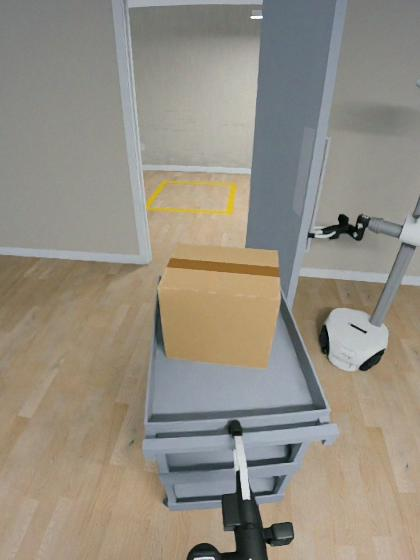

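Request:
move:
  r2: {"base": {"translate_m": 0.3}, "pace": "default", "contact_limits": {"translate_m": 0.8}}
  blocking: false
  cameras: []

Request:
wait:
  seconds: 4
  cameras: []

Scene clock: 1786.33 s.
move: r2 moving
r1.base_odometry: x=-1.466 y=-0.983 heading=+1.820
r1.turned_by_wheels: +0.000
r1.turned_by_imu: +0.000
r1.base_tilt: forward=-1.6 right=+1.2
r1.lidar_m: 0.50 0.39 0.72 0.87 4.17 1.68 1.25 1.19 1.17 0.86 0.81 0.83
r1.base_status: not commanded
r1.joint_positions: lift_m=+0.640 arm_m=+0.000 wrist_yaw_rad=+0.855 wrist_pitch_rad=+0.002 wrist_roll_rad=+0.000 gripper_m=-0.029
r1.joint_status: not commanded
r1.measured_speeds: translate_m=+0.000 strafe_m=+0.000 rotate_rad=+0.000 lift_m=+0.000 arm_m=+0.000 wrist_yaw_rad=+0.000 wrist_pitch_rad=+0.000 wrist_roll_rad=+0.000
r1.motor_effort: lift_m=+23(23) arm_m=-5(5) wheel_0=+12(12) wheel_1=-3(3) wheel_2=+13(13)
r1.servo_current: wrist_yaw_rad=72(85) wrist_pitch_rad=39(52) wrist_roll_rad=52(52) gripper_m=78(85)
r1.contact_limits: translate_m 0.7
r1.hand_pose: x=+0.4263 y=+0.1602 z=+0.8172 quat_wxyz=(+0.910, +0.000, +0.001, +0.414) (m; r1's base frame)
r1.wrist_depth_mm: - - 250 240 236 231 226 / - - 250 242 237 232 226 / 723 891 251 242 237 232 227 / 699 891 251 243 239 232 228 / 569 - 252 242 238 232 228 / - - 250 182 237 233 229 / - 144 252 180 239 232 229
r2.base_odometry: x=-2.153 y=-0.297 heading=-2.648
r2.turned_by_wheels: +0.000
r2.turned_by_imu: +0.000
r2.base_tilt: forward=-0.7 right=+0.1
r2.lidar_m: 0.36 0.37 2.73 2.73 3.04 3.46 3.44 2.42 1.98 1.96 2.19 0.42
r2.base_status: translate_m moving
r2.joint_positions: lift_m=+0.685 arm_m=+0.000 wrist_yaw_rad=-0.005 wrist_pitch_rad=+0.002 wrist_roll_rad=+1.569 gripper_m=-0.011
r2.joint_status: not commanded
r2.measured_speeds: translate_m=+0.122 strafe_m=-0.001 rotate_rad=-0.003 lift_m=+0.000 arm_m=+0.000 wrist_yaw_rad=-0.014 wrist_pitch_rad=+0.000 wrist_roll_rad=+0.000
r2.motor_effort: lift_m=+18(18) arm_m=+4(4) wheel_0=+9(10) wheel_1=+8(11) wheel_2=-20(20)
r2.servo_current: wrist_yaw_rad=39(59) wrist_pitch_rad=39(46) wrist_roll_rad=46(59) gripper_m=72(72)
r2.contact_limits: translate_m 0.8
r2.hand_pose: x=+0.4588 y=-0.0889 z=+0.8626 quat_wxyz=(+0.708, +0.707, -0.001, -0.002) (m; r2's base frame)
r2.wrist_depth_mm: - - - 178 240 1618 1255 / - - 1255 178 238 1499 - / - 439 442 176 239 - - / - 452 449 176 236 - - / - 469 459 176 236 - - / - - 189 175 184 - - / - - 488 112 233 1756 -
pictures: none
No camera images: "cameras" was empty.

Scene clock: 1788.30 s.
earlier move: r2 done
r1.base_odometry: x=-1.466 y=-0.983 heading=+1.820
r1.turned_by_wheels: +0.000
r1.turned_by_imu: +0.000
r1.base_tilt: forward=-1.5 right=+1.2
r1.lidar_m: 0.48 0.39 0.50 0.81 4.18 1.68 1.24 1.20 1.15 0.87 0.80 0.82
r1.base_status: not commanded
r1.joint_positions: lift_m=+0.640 arm_m=+0.000 wrist_yaw_rad=+0.855 wrist_pitch_rad=+0.002 wrist_roll_rad=+0.000 gripper_m=-0.029
r1.joint_status: not commanded
r1.measured_speeds: translate_m=+0.000 strafe_m=+0.000 rotate_rad=+0.000 lift_m=+0.000 arm_m=+0.000 wrist_yaw_rad=+0.000 wrist_pitch_rad=+0.000 wrist_roll_rad=+0.000
r1.motor_effort: lift_m=+23(23) arm_m=-5(5) wheel_0=+11(12) wheel_1=-2(3) wheel_2=+13(13)
r1.servo_current: wrist_yaw_rad=59(91) wrist_pitch_rad=46(52) wrist_roll_rad=59(72) gripper_m=72(85)
r1.contact_limits: translate_m 0.7
r1.hand_pose: x=+0.4263 y=+0.1602 z=+0.8172 quat_wxyz=(+0.910, +0.000, +0.001, +0.414) (m; r1's base frame)
r1.wrist_depth_mm: - - 250 241 236 231 226 / 580 574 250 242 236 231 226 / 580 574 251 242 237 232 227 / 564 554 252 241 238 232 228 / - 392 253 242 239 233 228 / - 397 189 183 238 233 228 / - 144 252 180 240 232 229
r2.base_odometry: x=-2.390 y=-0.425 heading=-2.648
r2.turned_by_wheels: +0.000
r2.turned_by_imu: -0.001
r2.base_tilt: forward=-0.6 right=+0.1
r2.lidar_m: 0.42 2.29 2.71 2.68 2.96 3.74 3.72 2.52 2.02 2.01 1.27 0.38
r2.base_status: done
r2.joint_positions: lift_m=+0.685 arm_m=+0.000 wrist_yaw_rad=-0.007 wrist_pitch_rad=+0.002 wrist_roll_rad=+1.569 gripper_m=-0.011
r2.joint_status: not commanded
r2.measured_speeds: translate_m=+0.000 strafe_m=+0.000 rotate_rad=+0.000 lift_m=+0.000 arm_m=+0.000 wrist_yaw_rad=+0.000 wrist_pitch_rad=+0.000 wrist_roll_rad=+0.000
r2.motor_effort: lift_m=+18(18) arm_m=-3(4) wheel_0=-3(10) wheel_1=+2(11) wheel_2=-3(23)
r2.servo_current: wrist_yaw_rad=52(65) wrist_pitch_rad=39(46) wrist_roll_rad=46(59) gripper_m=72(72)
r2.contact_limits: translate_m 0.8
r2.hand_pose: x=+0.4586 y=-0.0895 z=+0.8626 quat_wxyz=(+0.708, +0.707, -0.002, -0.003) (m; r2's base frame)
r2.wrist_depth_mm: - - - 153 209 - - / - 413 455 159 214 - - / - 424 427 162 222 - - / 1808 466 455 167 228 - - / 1983 - 484 173 235 - - / - - 187 176 184 1661 559 / - 138 - 112 249 - 500
wait: 1.97 of 4 s (r2 has come to rest)
pictures: none
No camera images: "cameras" was empty.

Request:
move:
  r1: {"base": {"translate_m": -0.047, "strafe_m": -0.112}, "joints": {"wrist_yaw_rad": 0.977}, "speeds": {"wrist_yaw_rad": 0.2}, "contact_limits": {"translate_m": 0.7}, "pace": "default"}
  r2: {"base": {"strafe_m": -0.29}, "pace": "default", "contact_limits": {"strafe_m": 0.8}}
  blocking: false
  cameras: []

Request:
wait:
  seconds: 5
  cameras: []

Request:
wait:
  seconds: 3
  cameras: ["r2_head_camera"]

Scene clock: 1850.27 s.
move: r1 moving; r2 moving
r1.base_odometry: x=-1.434 y=-0.988 heading=+1.821
r1.turned_by_wheels: +0.001
r1.turned_by_imu: +0.056
r1.base_tilt: forward=-1.6 right=+1.2
r1.lidar_m: 0.49 0.38 0.57 0.85 3.53 1.60 1.24 1.19 1.08 0.81 0.77 0.81
r1.base_status: translate_m moving; strafe_m moving
r1.joint_positions: lift_m=+0.640 arm_m=+0.000 wrist_yaw_rad=+0.928 wrist_pitch_rad=+0.002 wrist_roll_rad=+0.000 gripper_m=-0.029
r1.joint_status: wrist_yaw_rad moving
r1.measured_speeds: translate_m=-0.044 strafe_m=-0.114 rotate_rad=-0.005 lift_m=+0.000 arm_m=+0.000 wrist_yaw_rad=+0.176 wrist_pitch_rad=+0.000 wrist_roll_rad=+0.000
r1.motor_effort: lift_m=+23(23) arm_m=-7(7) wheel_0=+18(19) wheel_1=-16(17) wheel_2=+17(18)
r1.servo_current: wrist_yaw_rad=46(85) wrist_pitch_rad=39(46) wrist_roll_rad=52(59) gripper_m=78(78)
r1.contact_limits: translate_m 0.7
r1.hand_pose: x=+0.4139 y=+0.1785 z=+0.8172 quat_wxyz=(+0.894, +0.000, +0.001, +0.448) (m; r1's base frame)
r1.wrist_depth_mm: - - 257 180 232 221 215 / - 564 259 240 234 223 215 / - 569 258 180 235 224 216 / 1060 574 260 242 236 224 216 / 517 410 262 243 236 225 217 / - - 257 183 231 225 217 / - 138 175 182 236 - 217
r2.base_odometry: x=-2.407 y=-0.393 heading=-2.647
r2.turned_by_wheels: +0.001
r2.turned_by_imu: +0.002
r2.base_tilt: forward=-0.8 right=+0.0
r2.lidar_m: 0.41 0.44 2.74 2.71 3.01 3.75 3.71 2.42 1.99 1.97 1.28 0.40
r2.base_status: strafe_m moving
r2.joint_positions: lift_m=+0.685 arm_m=+0.000 wrist_yaw_rad=+0.007 wrist_pitch_rad=+0.002 wrist_roll_rad=+1.569 gripper_m=-0.011
r2.joint_status: not commanded
r2.measured_speeds: translate_m=-0.001 strafe_m=-0.140 rotate_rad=+0.006 lift_m=+0.000 arm_m=+0.000 wrist_yaw_rad=+0.045 wrist_pitch_rad=+0.000 wrist_roll_rad=+0.000
r2.motor_effort: lift_m=+18(18) arm_m=-4(4) wheel_0=+14(17) wheel_1=-10(11) wheel_2=+0(3)
r2.servo_current: wrist_yaw_rad=52(65) wrist_pitch_rad=39(46) wrist_roll_rad=46(46) gripper_m=65(72)
r2.contact_limits: strafe_m 0.8
r2.hand_pose: x=+0.4599 y=-0.0853 z=+0.8626 quat_wxyz=(+0.708, +0.707, +0.003, +0.002) (m; r2's base frame)
r2.wrist_depth_mm: - - 960 147 202 - - / - 404 410 152 209 - - / - 427 421 158 216 - - / 1921 466 455 164 224 - - / - - 492 170 233 759 - / - - 192 175 185 1661 549 / - - - 112 247 - 492
pictures: none
No camera images: "cameras" was empty.

Scene clock: 1852.07 s.
earlier move: r1 done; r2 done
r1.base_odometry: x=-1.346 y=-1.001 heading=+1.821
r1.turned_by_wheels: +0.000
r1.turned_by_imu: +0.193
r1.base_tilt: forward=-1.5 right=+1.2
r1.lidar_m: 0.46 0.39 0.53 0.73 2.37 1.38 1.19 1.20 0.80 0.70 0.72 0.62
r1.base_status: done
r1.joint_positions: lift_m=+0.640 arm_m=+0.000 wrist_yaw_rad=+0.977 wrist_pitch_rad=+0.002 wrist_roll_rad=+0.000 gripper_m=-0.029
r1.joint_status: all done
r1.measured_speeds: translate_m=+0.000 strafe_m=+0.000 rotate_rad=+0.000 lift_m=+0.000 arm_m=+0.000 wrist_yaw_rad=+0.000 wrist_pitch_rad=+0.000 wrist_roll_rad=+0.000
r1.motor_effort: lift_m=+21(23) arm_m=-8(12) wheel_0=+5(19) wheel_1=-9(19) wheel_2=+12(32)
r1.servo_current: wrist_yaw_rad=52(85) wrist_pitch_rad=39(59) wrist_roll_rad=39(59) gripper_m=72(85)
r1.contact_limits: translate_m 0.7
r1.hand_pose: x=+0.4050 y=+0.1902 z=+0.8174 quat_wxyz=(+0.883, +0.000, +0.001, +0.470) (m; r1's base frame)
r1.wrist_depth_mm: - - - 183 223 204 190 / - 500 504 236 224 204 191 / - 504 504 237 225 204 191 / 976 525 504 238 225 203 192 / - - - 238 226 206 193 / - - 370 184 218 206 193 / - 141 169 182 224 202 -
r2.base_odometry: x=-2.527 y=-0.169 heading=-2.647
r2.turned_by_wheels: +0.000
r2.turned_by_imu: +0.002
r2.base_tilt: forward=-0.6 right=+0.1
r2.lidar_m: 0.35 0.35 2.99 2.97 3.29 3.79 3.77 2.13 1.73 1.71 1.93 0.42
r2.base_status: done
r2.joint_positions: lift_m=+0.685 arm_m=+0.000 wrist_yaw_rad=+0.010 wrist_pitch_rad=+0.002 wrist_roll_rad=+1.569 gripper_m=-0.011
r2.joint_status: not commanded
r2.measured_speeds: translate_m=+0.000 strafe_m=+0.000 rotate_rad=+0.000 lift_m=+0.000 arm_m=+0.000 wrist_yaw_rad=+0.000 wrist_pitch_rad=+0.000 wrist_roll_rad=+0.000
r2.motor_effort: lift_m=+18(18) arm_m=-3(4) wheel_0=+3(21) wheel_1=-2(12) wheel_2=+2(3)
r2.servo_current: wrist_yaw_rad=59(72) wrist_pitch_rad=39(46) wrist_roll_rad=33(59) gripper_m=72(72)
r2.contact_limits: strafe_m 0.8
r2.hand_pose: x=+0.4602 y=-0.0845 z=+0.8626 quat_wxyz=(+0.708, +0.707, +0.004, +0.003) (m; r2's base frame)
r2.wrist_depth_mm: - - - 199 263 1537 1138 / - - - 195 257 1618 - / - 960 - 190 251 - - / 1921 449 452 186 245 - - / 1863 459 459 181 241 - - / - - 190 178 183 - - / - 466 - 112 229 - -
wait: 1.80 of 5 s (r1 and r2 have come to rest)
pictures: none
No camera images: "cameras" was empty.

Scene clock: 1855.07 s.
r1.base_odometry: x=-1.346 y=-1.001 heading=+1.821
r1.turned_by_wheels: +0.000
r1.turned_by_imu: +0.000
r1.base_tilt: forward=-1.5 right=+1.2
r1.lidar_m: 0.46 0.41 0.54 0.71 2.37 1.38 1.17 1.20 0.84 0.70 0.70 0.63
r1.base_status: done
r1.joint_positions: lift_m=+0.640 arm_m=+0.000 wrist_yaw_rad=+0.977 wrist_pitch_rad=+0.002 wrist_roll_rad=+0.000 gripper_m=-0.029
r1.joint_status: all done
r1.measured_speeds: translate_m=+0.000 strafe_m=+0.000 rotate_rad=+0.000 lift_m=+0.000 arm_m=+0.000 wrist_yaw_rad=+0.000 wrist_pitch_rad=+0.000 wrist_roll_rad=+0.000
r1.motor_effort: lift_m=+21(23) arm_m=-8(12) wheel_0=+5(19) wheel_1=-9(19) wheel_2=+12(32)
r1.servo_current: wrist_yaw_rad=59(85) wrist_pitch_rad=46(59) wrist_roll_rad=52(59) gripper_m=78(85)
r1.contact_limits: translate_m 0.7
r1.hand_pose: x=+0.4050 y=+0.1902 z=+0.8174 quat_wxyz=(+0.883, +0.000, +0.001, +0.470) (m; r1's base frame)
r1.wrist_depth_mm: - - 508 183 222 205 190 / - 504 508 236 224 203 191 / - 504 508 237 224 204 191 / 976 525 504 239 225 203 192 / - - - 239 226 206 193 / - - 368 184 217 207 193 / - 141 169 182 225 202 -
r2.base_odometry: x=-2.527 y=-0.169 heading=-2.647
r2.turned_by_wheels: +0.000
r2.turned_by_imu: +0.000
r2.base_tilt: forward=-0.7 right=+0.0
r2.lidar_m: 0.36 0.36 2.99 2.96 3.32 3.80 3.77 2.15 1.73 1.70 1.91 0.41
r2.base_status: done
r2.joint_positions: lift_m=+0.685 arm_m=+0.000 wrist_yaw_rad=+0.010 wrist_pitch_rad=+0.002 wrist_roll_rad=+1.569 gripper_m=-0.011
r2.joint_status: not commanded
r2.measured_speeds: translate_m=+0.000 strafe_m=+0.000 rotate_rad=+0.000 lift_m=+0.000 arm_m=+0.000 wrist_yaw_rad=+0.000 wrist_pitch_rad=+0.000 wrist_roll_rad=+0.000
r2.motor_effort: lift_m=+18(18) arm_m=-3(4) wheel_0=+3(21) wheel_1=-1(12) wheel_2=+2(3)
r2.servo_current: wrist_yaw_rad=59(72) wrist_pitch_rad=46(46) wrist_roll_rad=46(59) gripper_m=65(72)
r2.contact_limits: strafe_m 0.8
r2.hand_pose: x=+0.4602 y=-0.0845 z=+0.8626 quat_wxyz=(+0.708, +0.707, +0.004, +0.003) (m; r2's base frame)
r2.wrist_depth_mm: - - - 199 264 1499 1138 / - - - 194 258 1618 - / - 946 - 190 252 - - / 1921 455 455 186 245 - - / 1921 459 459 181 240 - - / 1983 - 189 179 183 - - / - 462 - 112 230 - -
wait: 3.00 s; at rest by 0.27 s
pictures: r2_head_camera
Images, in order (width x height): r2_head_camera 420x560.

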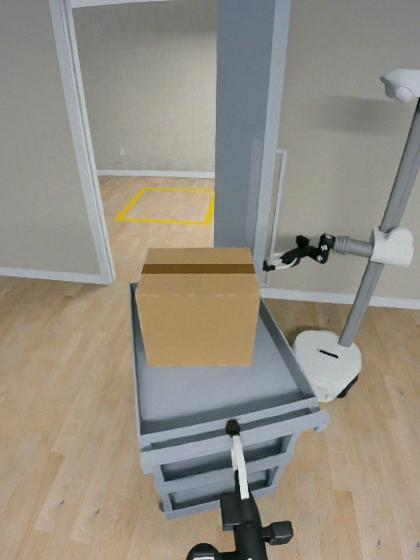

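Request:
move:
  r2: {"base": {"translate_m": 0.28, "strafe_m": -0.055}, "pace": "default", "contact_limits": {"translate_m": 0.8}}
  blocking: false
  cameras: []

Request:
wait:
  seconds: 5
  cameras: ["r2_head_camera"]

Scene clock: 1916.87 s.
move: r2 moving
r1.base_odometry: x=-1.346 y=-1.001 heading=+1.821
r1.turned_by_wheels: +0.000
r1.turned_by_imu: +0.000
r1.base_tilt: forward=-1.5 right=+1.2
r1.lidar_m: 0.46 0.39 0.53 0.68 2.36 1.35 1.20 1.21 0.82 0.70 0.72 0.67
r1.base_status: not commanded
r1.joint_positions: lift_m=+0.640 arm_m=+0.000 wrist_yaw_rad=+0.977 wrist_pitch_rad=+0.002 wrist_roll_rad=+0.000 gripper_m=-0.029
r1.joint_status: not commanded
r1.measured_speeds: translate_m=+0.000 strafe_m=+0.000 rotate_rad=+0.000 lift_m=+0.000 arm_m=+0.000 wrist_yaw_rad=+0.000 wrist_pitch_rad=+0.000 wrist_roll_rad=+0.000
r1.motor_effort: lift_m=+21(21) arm_m=-8(8) wheel_0=+5(6) wheel_1=-8(9) wheel_2=+12(12)
r1.servo_current: wrist_yaw_rad=59(59) wrist_pitch_rad=46(46) wrist_roll_rad=52(52) gripper_m=72(78)
r1.contact_limits: translate_m 0.7
r1.hand_pose: x=+0.4050 y=+0.1902 z=+0.8174 quat_wxyz=(+0.883, +0.000, +0.001, +0.470) (m; r1's base frame)
r1.wrist_depth_mm: - - 462 183 223 205 190 / - 488 484 236 224 204 191 / - 492 480 236 225 204 191 / 960 496 477 238 225 203 193 / - - - 239 226 206 193 / - - 362 183 217 206 194 / - 141 169 182 225 202 -
r2.base_odometry: x=-2.557 y=-0.178 heading=-2.648
r2.turned_by_wheels: +0.000
r2.turned_by_imu: +0.000
r2.base_tilt: forward=-0.7 right=+0.1
r2.lidar_m: 0.34 0.35 2.98 2.96 3.30 3.81 3.79 2.13 1.70 1.72 1.91 0.44
r2.base_status: translate_m moving; strafe_m moving
r2.joint_positions: lift_m=+0.685 arm_m=+0.000 wrist_yaw_rad=-0.005 wrist_pitch_rad=+0.002 wrist_roll_rad=+1.569 gripper_m=-0.011
r2.joint_status: not commanded
r2.measured_speeds: translate_m=+0.122 strafe_m=-0.026 rotate_rad=-0.007 lift_m=+0.000 arm_m=+0.000 wrist_yaw_rad=-0.053 wrist_pitch_rad=+0.000 wrist_roll_rad=+0.000
r2.motor_effort: lift_m=+18(18) arm_m=+1(4) wheel_0=+9(15) wheel_1=+7(9) wheel_2=-19(19)
r2.servo_current: wrist_yaw_rad=39(65) wrist_pitch_rad=46(46) wrist_roll_rad=46(52) gripper_m=59(65)
r2.contact_limits: translate_m 0.8
r2.hand_pose: x=+0.4588 y=-0.0889 z=+0.8626 quat_wxyz=(+0.708, +0.707, -0.001, -0.002) (m; r2's base frame)
r2.wrist_depth_mm: - - - 211 278 306 303 / - - - 200 266 1499 - / - - - 193 256 - - / - 452 455 187 247 - - / 1921 455 455 180 239 - - / 1921 455 188 176 184 - - / 1921 452 459 112 226 - -
pictures: none
No camera images: "cameras" was empty.

Scene clock: 1918.77 s.
earlier move: r2 done
r1.base_odometry: x=-1.346 y=-1.001 heading=+1.821
r1.turned_by_wheels: +0.000
r1.turned_by_imu: +0.000
r1.base_tilt: forward=-1.5 right=+1.2
r1.lidar_m: 0.46 0.39 0.47 0.83 2.37 1.38 1.18 1.21 0.84 0.72 0.71 0.64
r1.base_status: not commanded
r1.joint_positions: lift_m=+0.640 arm_m=+0.000 wrist_yaw_rad=+0.977 wrist_pitch_rad=+0.002 wrist_roll_rad=+0.000 gripper_m=-0.029
r1.joint_status: not commanded
r1.measured_speeds: translate_m=+0.000 strafe_m=+0.000 rotate_rad=+0.000 lift_m=+0.000 arm_m=+0.000 wrist_yaw_rad=+0.000 wrist_pitch_rad=+0.000 wrist_roll_rad=+0.000
r1.motor_effort: lift_m=+21(21) arm_m=-8(8) wheel_0=+5(6) wheel_1=-9(9) wheel_2=+12(12)
r1.servo_current: wrist_yaw_rad=65(72) wrist_pitch_rad=46(46) wrist_roll_rad=52(65) gripper_m=72(85)
r1.contact_limits: translate_m 0.7
r1.hand_pose: x=+0.4050 y=+0.1902 z=+0.8174 quat_wxyz=(+0.883, +0.000, +0.001, +0.470) (m; r1's base frame)
r1.wrist_depth_mm: - - 427 183 222 205 190 / - - 430 236 224 204 191 / - - 433 236 225 205 191 / 707 - 433 239 225 203 192 / - - - 239 226 206 193 / 351 - 272 184 219 207 193 / - - 176 182 224 202 -
r2.base_odometry: x=-2.799 y=-0.254 heading=-2.646
r2.turned_by_wheels: +0.002
r2.turned_by_imu: +0.001
r2.base_tilt: forward=-0.7 right=+0.1
r2.lidar_m: 0.30 0.32 2.99 2.95 3.32 4.08 4.07 2.15 1.73 1.72 0.97 0.44
r2.base_status: done
r2.joint_positions: lift_m=+0.685 arm_m=+0.000 wrist_yaw_rad=+0.004 wrist_pitch_rad=+0.002 wrist_roll_rad=+1.569 gripper_m=-0.011
r2.joint_status: not commanded
r2.measured_speeds: translate_m=+0.000 strafe_m=+0.000 rotate_rad=+0.000 lift_m=+0.000 arm_m=+0.000 wrist_yaw_rad=+0.000 wrist_pitch_rad=+0.000 wrist_roll_rad=+0.000
r2.motor_effort: lift_m=+18(18) arm_m=+4(4) wheel_0=+12(15) wheel_1=+7(9) wheel_2=-5(25)
r2.servo_current: wrist_yaw_rad=46(85) wrist_pitch_rad=39(46) wrist_roll_rad=59(59) gripper_m=65(72)
r2.contact_limits: translate_m 0.8
r2.hand_pose: x=+0.4596 y=-0.0863 z=+0.8626 quat_wxyz=(+0.708, +0.707, +0.002, +0.001) (m; r2's base frame)
r2.wrist_depth_mm: - - - 239 317 319 320 / - - - 223 291 1464 1281 / - - - 208 274 - - / 1661 707 723 196 258 - - / - 466 459 188 244 - - / 1661 455 190 177 183 - - / 1661 439 - 112 221 - -
wait: 1.90 of 5 s (r2 has come to rest)
pictures: r2_head_camera
Images, in order (width x height): r2_head_camera 420x560.

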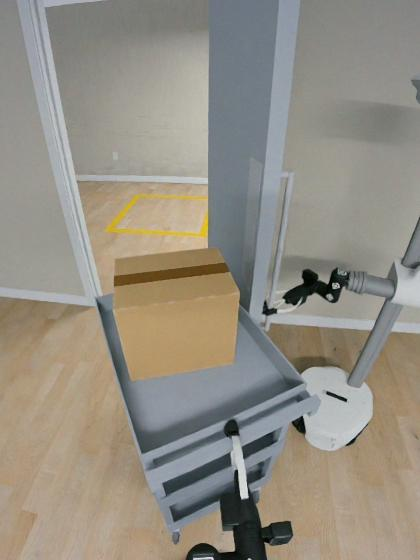

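Request:
move:
  r2: {"base": {"translate_m": 0.22, "strafe_m": 0.117}, "pace": "default", "contact_limits": {"translate_m": 0.8}}
  blocking: false
  cameras: []

Request:
wait:
  seconds: 5
  cameras: ["r2_head_camera"]

Scene clock: 1948.13 s.
move: r2 moving
r1.base_odometry: x=-1.346 y=-1.001 heading=+1.821
r1.turned_by_wheels: +0.000
r1.turned_by_imu: +0.000
r1.base_tilt: forward=-1.6 right=+1.2
r1.lidar_m: 0.45 0.38 0.47 0.89 2.38 1.40 1.20 1.21 0.83 0.71 0.71 0.63
r1.base_status: not commanded
r1.joint_positions: lift_m=+0.640 arm_m=+0.000 wrist_yaw_rad=+0.977 wrist_pitch_rad=+0.002 wrist_roll_rad=+0.000 gripper_m=-0.029
r1.joint_status: not commanded
r1.measured_speeds: translate_m=+0.000 strafe_m=+0.000 rotate_rad=+0.000 lift_m=+0.000 arm_m=+0.000 wrist_yaw_rad=+0.000 wrist_pitch_rad=+0.000 wrist_roll_rad=+0.000
r1.motor_effort: lift_m=+21(21) arm_m=-8(8) wheel_0=+5(5) wheel_1=-8(9) wheel_2=+12(12)
r1.servo_current: wrist_yaw_rad=46(52) wrist_pitch_rad=39(46) wrist_roll_rad=39(72) gripper_m=78(78)
r1.contact_limits: translate_m 0.7
r1.hand_pose: x=+0.4050 y=+0.1902 z=+0.8174 quat_wxyz=(+0.883, +0.000, +0.001, +0.470) (m; r1's base frame)
r1.wrist_depth_mm: - - 433 183 222 205 190 / - - 433 236 224 204 191 / - - 433 237 225 204 191 / 707 - 436 238 225 202 192 / - - - 239 226 206 193 / 345 - 273 184 217 206 194 / - - 169 182 224 202 -
r2.base_odometry: x=-2.819 y=-0.283 heading=-2.647
r2.turned_by_wheels: -0.001
r2.turned_by_imu: +0.000
r2.base_tilt: forward=-0.8 right=+0.1
r2.lidar_m: 0.30 0.31 2.95 2.96 3.30 4.08 4.14 2.19 1.74 1.72 0.94 0.44
r2.base_status: translate_m moving; strafe_m moving
r2.joint_positions: lift_m=+0.685 arm_m=+0.000 wrist_yaw_rad=-0.008 wrist_pitch_rad=+0.002 wrist_roll_rad=+1.569 gripper_m=-0.011
r2.joint_status: not commanded
r2.measured_speeds: translate_m=+0.122 strafe_m=+0.066 rotate_rad=-0.010 lift_m=+0.000 arm_m=+0.000 wrist_yaw_rad=-0.019 wrist_pitch_rad=+0.000 wrist_roll_rad=+0.000
r2.motor_effort: lift_m=+18(18) arm_m=+4(4) wheel_0=+7(11) wheel_1=+11(13) wheel_2=-22(23)
r2.servo_current: wrist_yaw_rad=65(65) wrist_pitch_rad=46(46) wrist_roll_rad=39(59) gripper_m=59(72)
r2.contact_limits: translate_m 0.8
r2.hand_pose: x=+0.4586 y=-0.0897 z=+0.8626 quat_wxyz=(+0.708, +0.707, -0.002, -0.003) (m; r2's base frame)
r2.wrist_depth_mm: - - - 249 317 325 1078 / - - - 225 303 336 1205 / - - - 210 274 - - / 1537 - - 195 257 - - / - 459 455 185 242 - - / 1661 442 187 172 185 - - / 1708 - 427 112 215 - -
pictures: none
No camera images: "cameras" was empty.

Scene clock: 1949.87 s.
earlier move: r2 done
r1.base_odometry: x=-1.346 y=-1.001 heading=+1.821
r1.turned_by_wheels: +0.000
r1.turned_by_imu: +0.000
r1.base_tilt: forward=-1.5 right=+1.2
r1.lidar_m: 0.47 0.39 0.70 0.97 2.35 1.42 1.19 1.21 0.83 0.70 0.70 0.64
r1.base_status: not commanded
r1.joint_positions: lift_m=+0.640 arm_m=+0.000 wrist_yaw_rad=+0.977 wrist_pitch_rad=+0.002 wrist_roll_rad=+0.000 gripper_m=-0.029
r1.joint_status: not commanded
r1.measured_speeds: translate_m=+0.000 strafe_m=+0.000 rotate_rad=+0.000 lift_m=+0.000 arm_m=+0.000 wrist_yaw_rad=+0.000 wrist_pitch_rad=+0.000 wrist_roll_rad=+0.000
r1.motor_effort: lift_m=+21(21) arm_m=-8(8) wheel_0=+6(6) wheel_1=-9(9) wheel_2=+12(12)
r1.servo_current: wrist_yaw_rad=52(59) wrist_pitch_rad=46(46) wrist_roll_rad=33(78) gripper_m=85(85)
r1.contact_limits: translate_m 0.7
r1.hand_pose: x=+0.4050 y=+0.1902 z=+0.8174 quat_wxyz=(+0.883, +0.000, +0.001, +0.470) (m; r1's base frame)
r1.wrist_depth_mm: - - - 183 222 205 190 / - - - 236 223 204 191 / 831 - - 236 224 204 191 / 831 798 377 238 225 204 192 / - - 343 239 225 206 193 / - - - 184 217 207 194 / - 1983 177 182 224 202 -
r2.base_odometry: x=-2.937 y=-0.461 heading=-2.646
r2.turned_by_wheels: +0.001
r2.turned_by_imu: +0.001
r2.base_tilt: forward=-0.7 right=+0.1
r2.lidar_m: 0.33 0.31 2.68 2.83 3.15 4.25 - 2.36 1.88 1.87 0.84 0.46
r2.base_status: done
r2.joint_positions: lift_m=+0.685 arm_m=+0.000 wrist_yaw_rad=+0.001 wrist_pitch_rad=+0.002 wrist_roll_rad=+1.569 gripper_m=-0.011
r2.joint_status: not commanded
r2.measured_speeds: translate_m=+0.000 strafe_m=+0.000 rotate_rad=+0.000 lift_m=+0.000 arm_m=+0.000 wrist_yaw_rad=+0.000 wrist_pitch_rad=+0.000 wrist_roll_rad=+0.000
r2.motor_effort: lift_m=+18(18) arm_m=+4(4) wheel_0=+5(11) wheel_1=+2(13) wheel_2=-1(24)
r2.servo_current: wrist_yaw_rad=33(72) wrist_pitch_rad=39(46) wrist_roll_rad=39(65) gripper_m=65(72)
r2.contact_limits: translate_m 0.8
r2.hand_pose: x=+0.4593 y=-0.0872 z=+0.8626 quat_wxyz=(+0.708, +0.707, +0.001, +0.000) (m; r2's base frame)
r2.wrist_depth_mm: - - - 251 320 327 - / 462 439 445 226 303 342 342 / - - - 212 278 - - / - - - 198 262 - - / - 462 459 189 246 - - / - 452 188 176 183 - - / - 436 436 112 222 - -
wait: 1.73 of 5 s (r2 has come to rest)
pictures: r2_head_camera
Images, in order (width x height): r2_head_camera 420x560.

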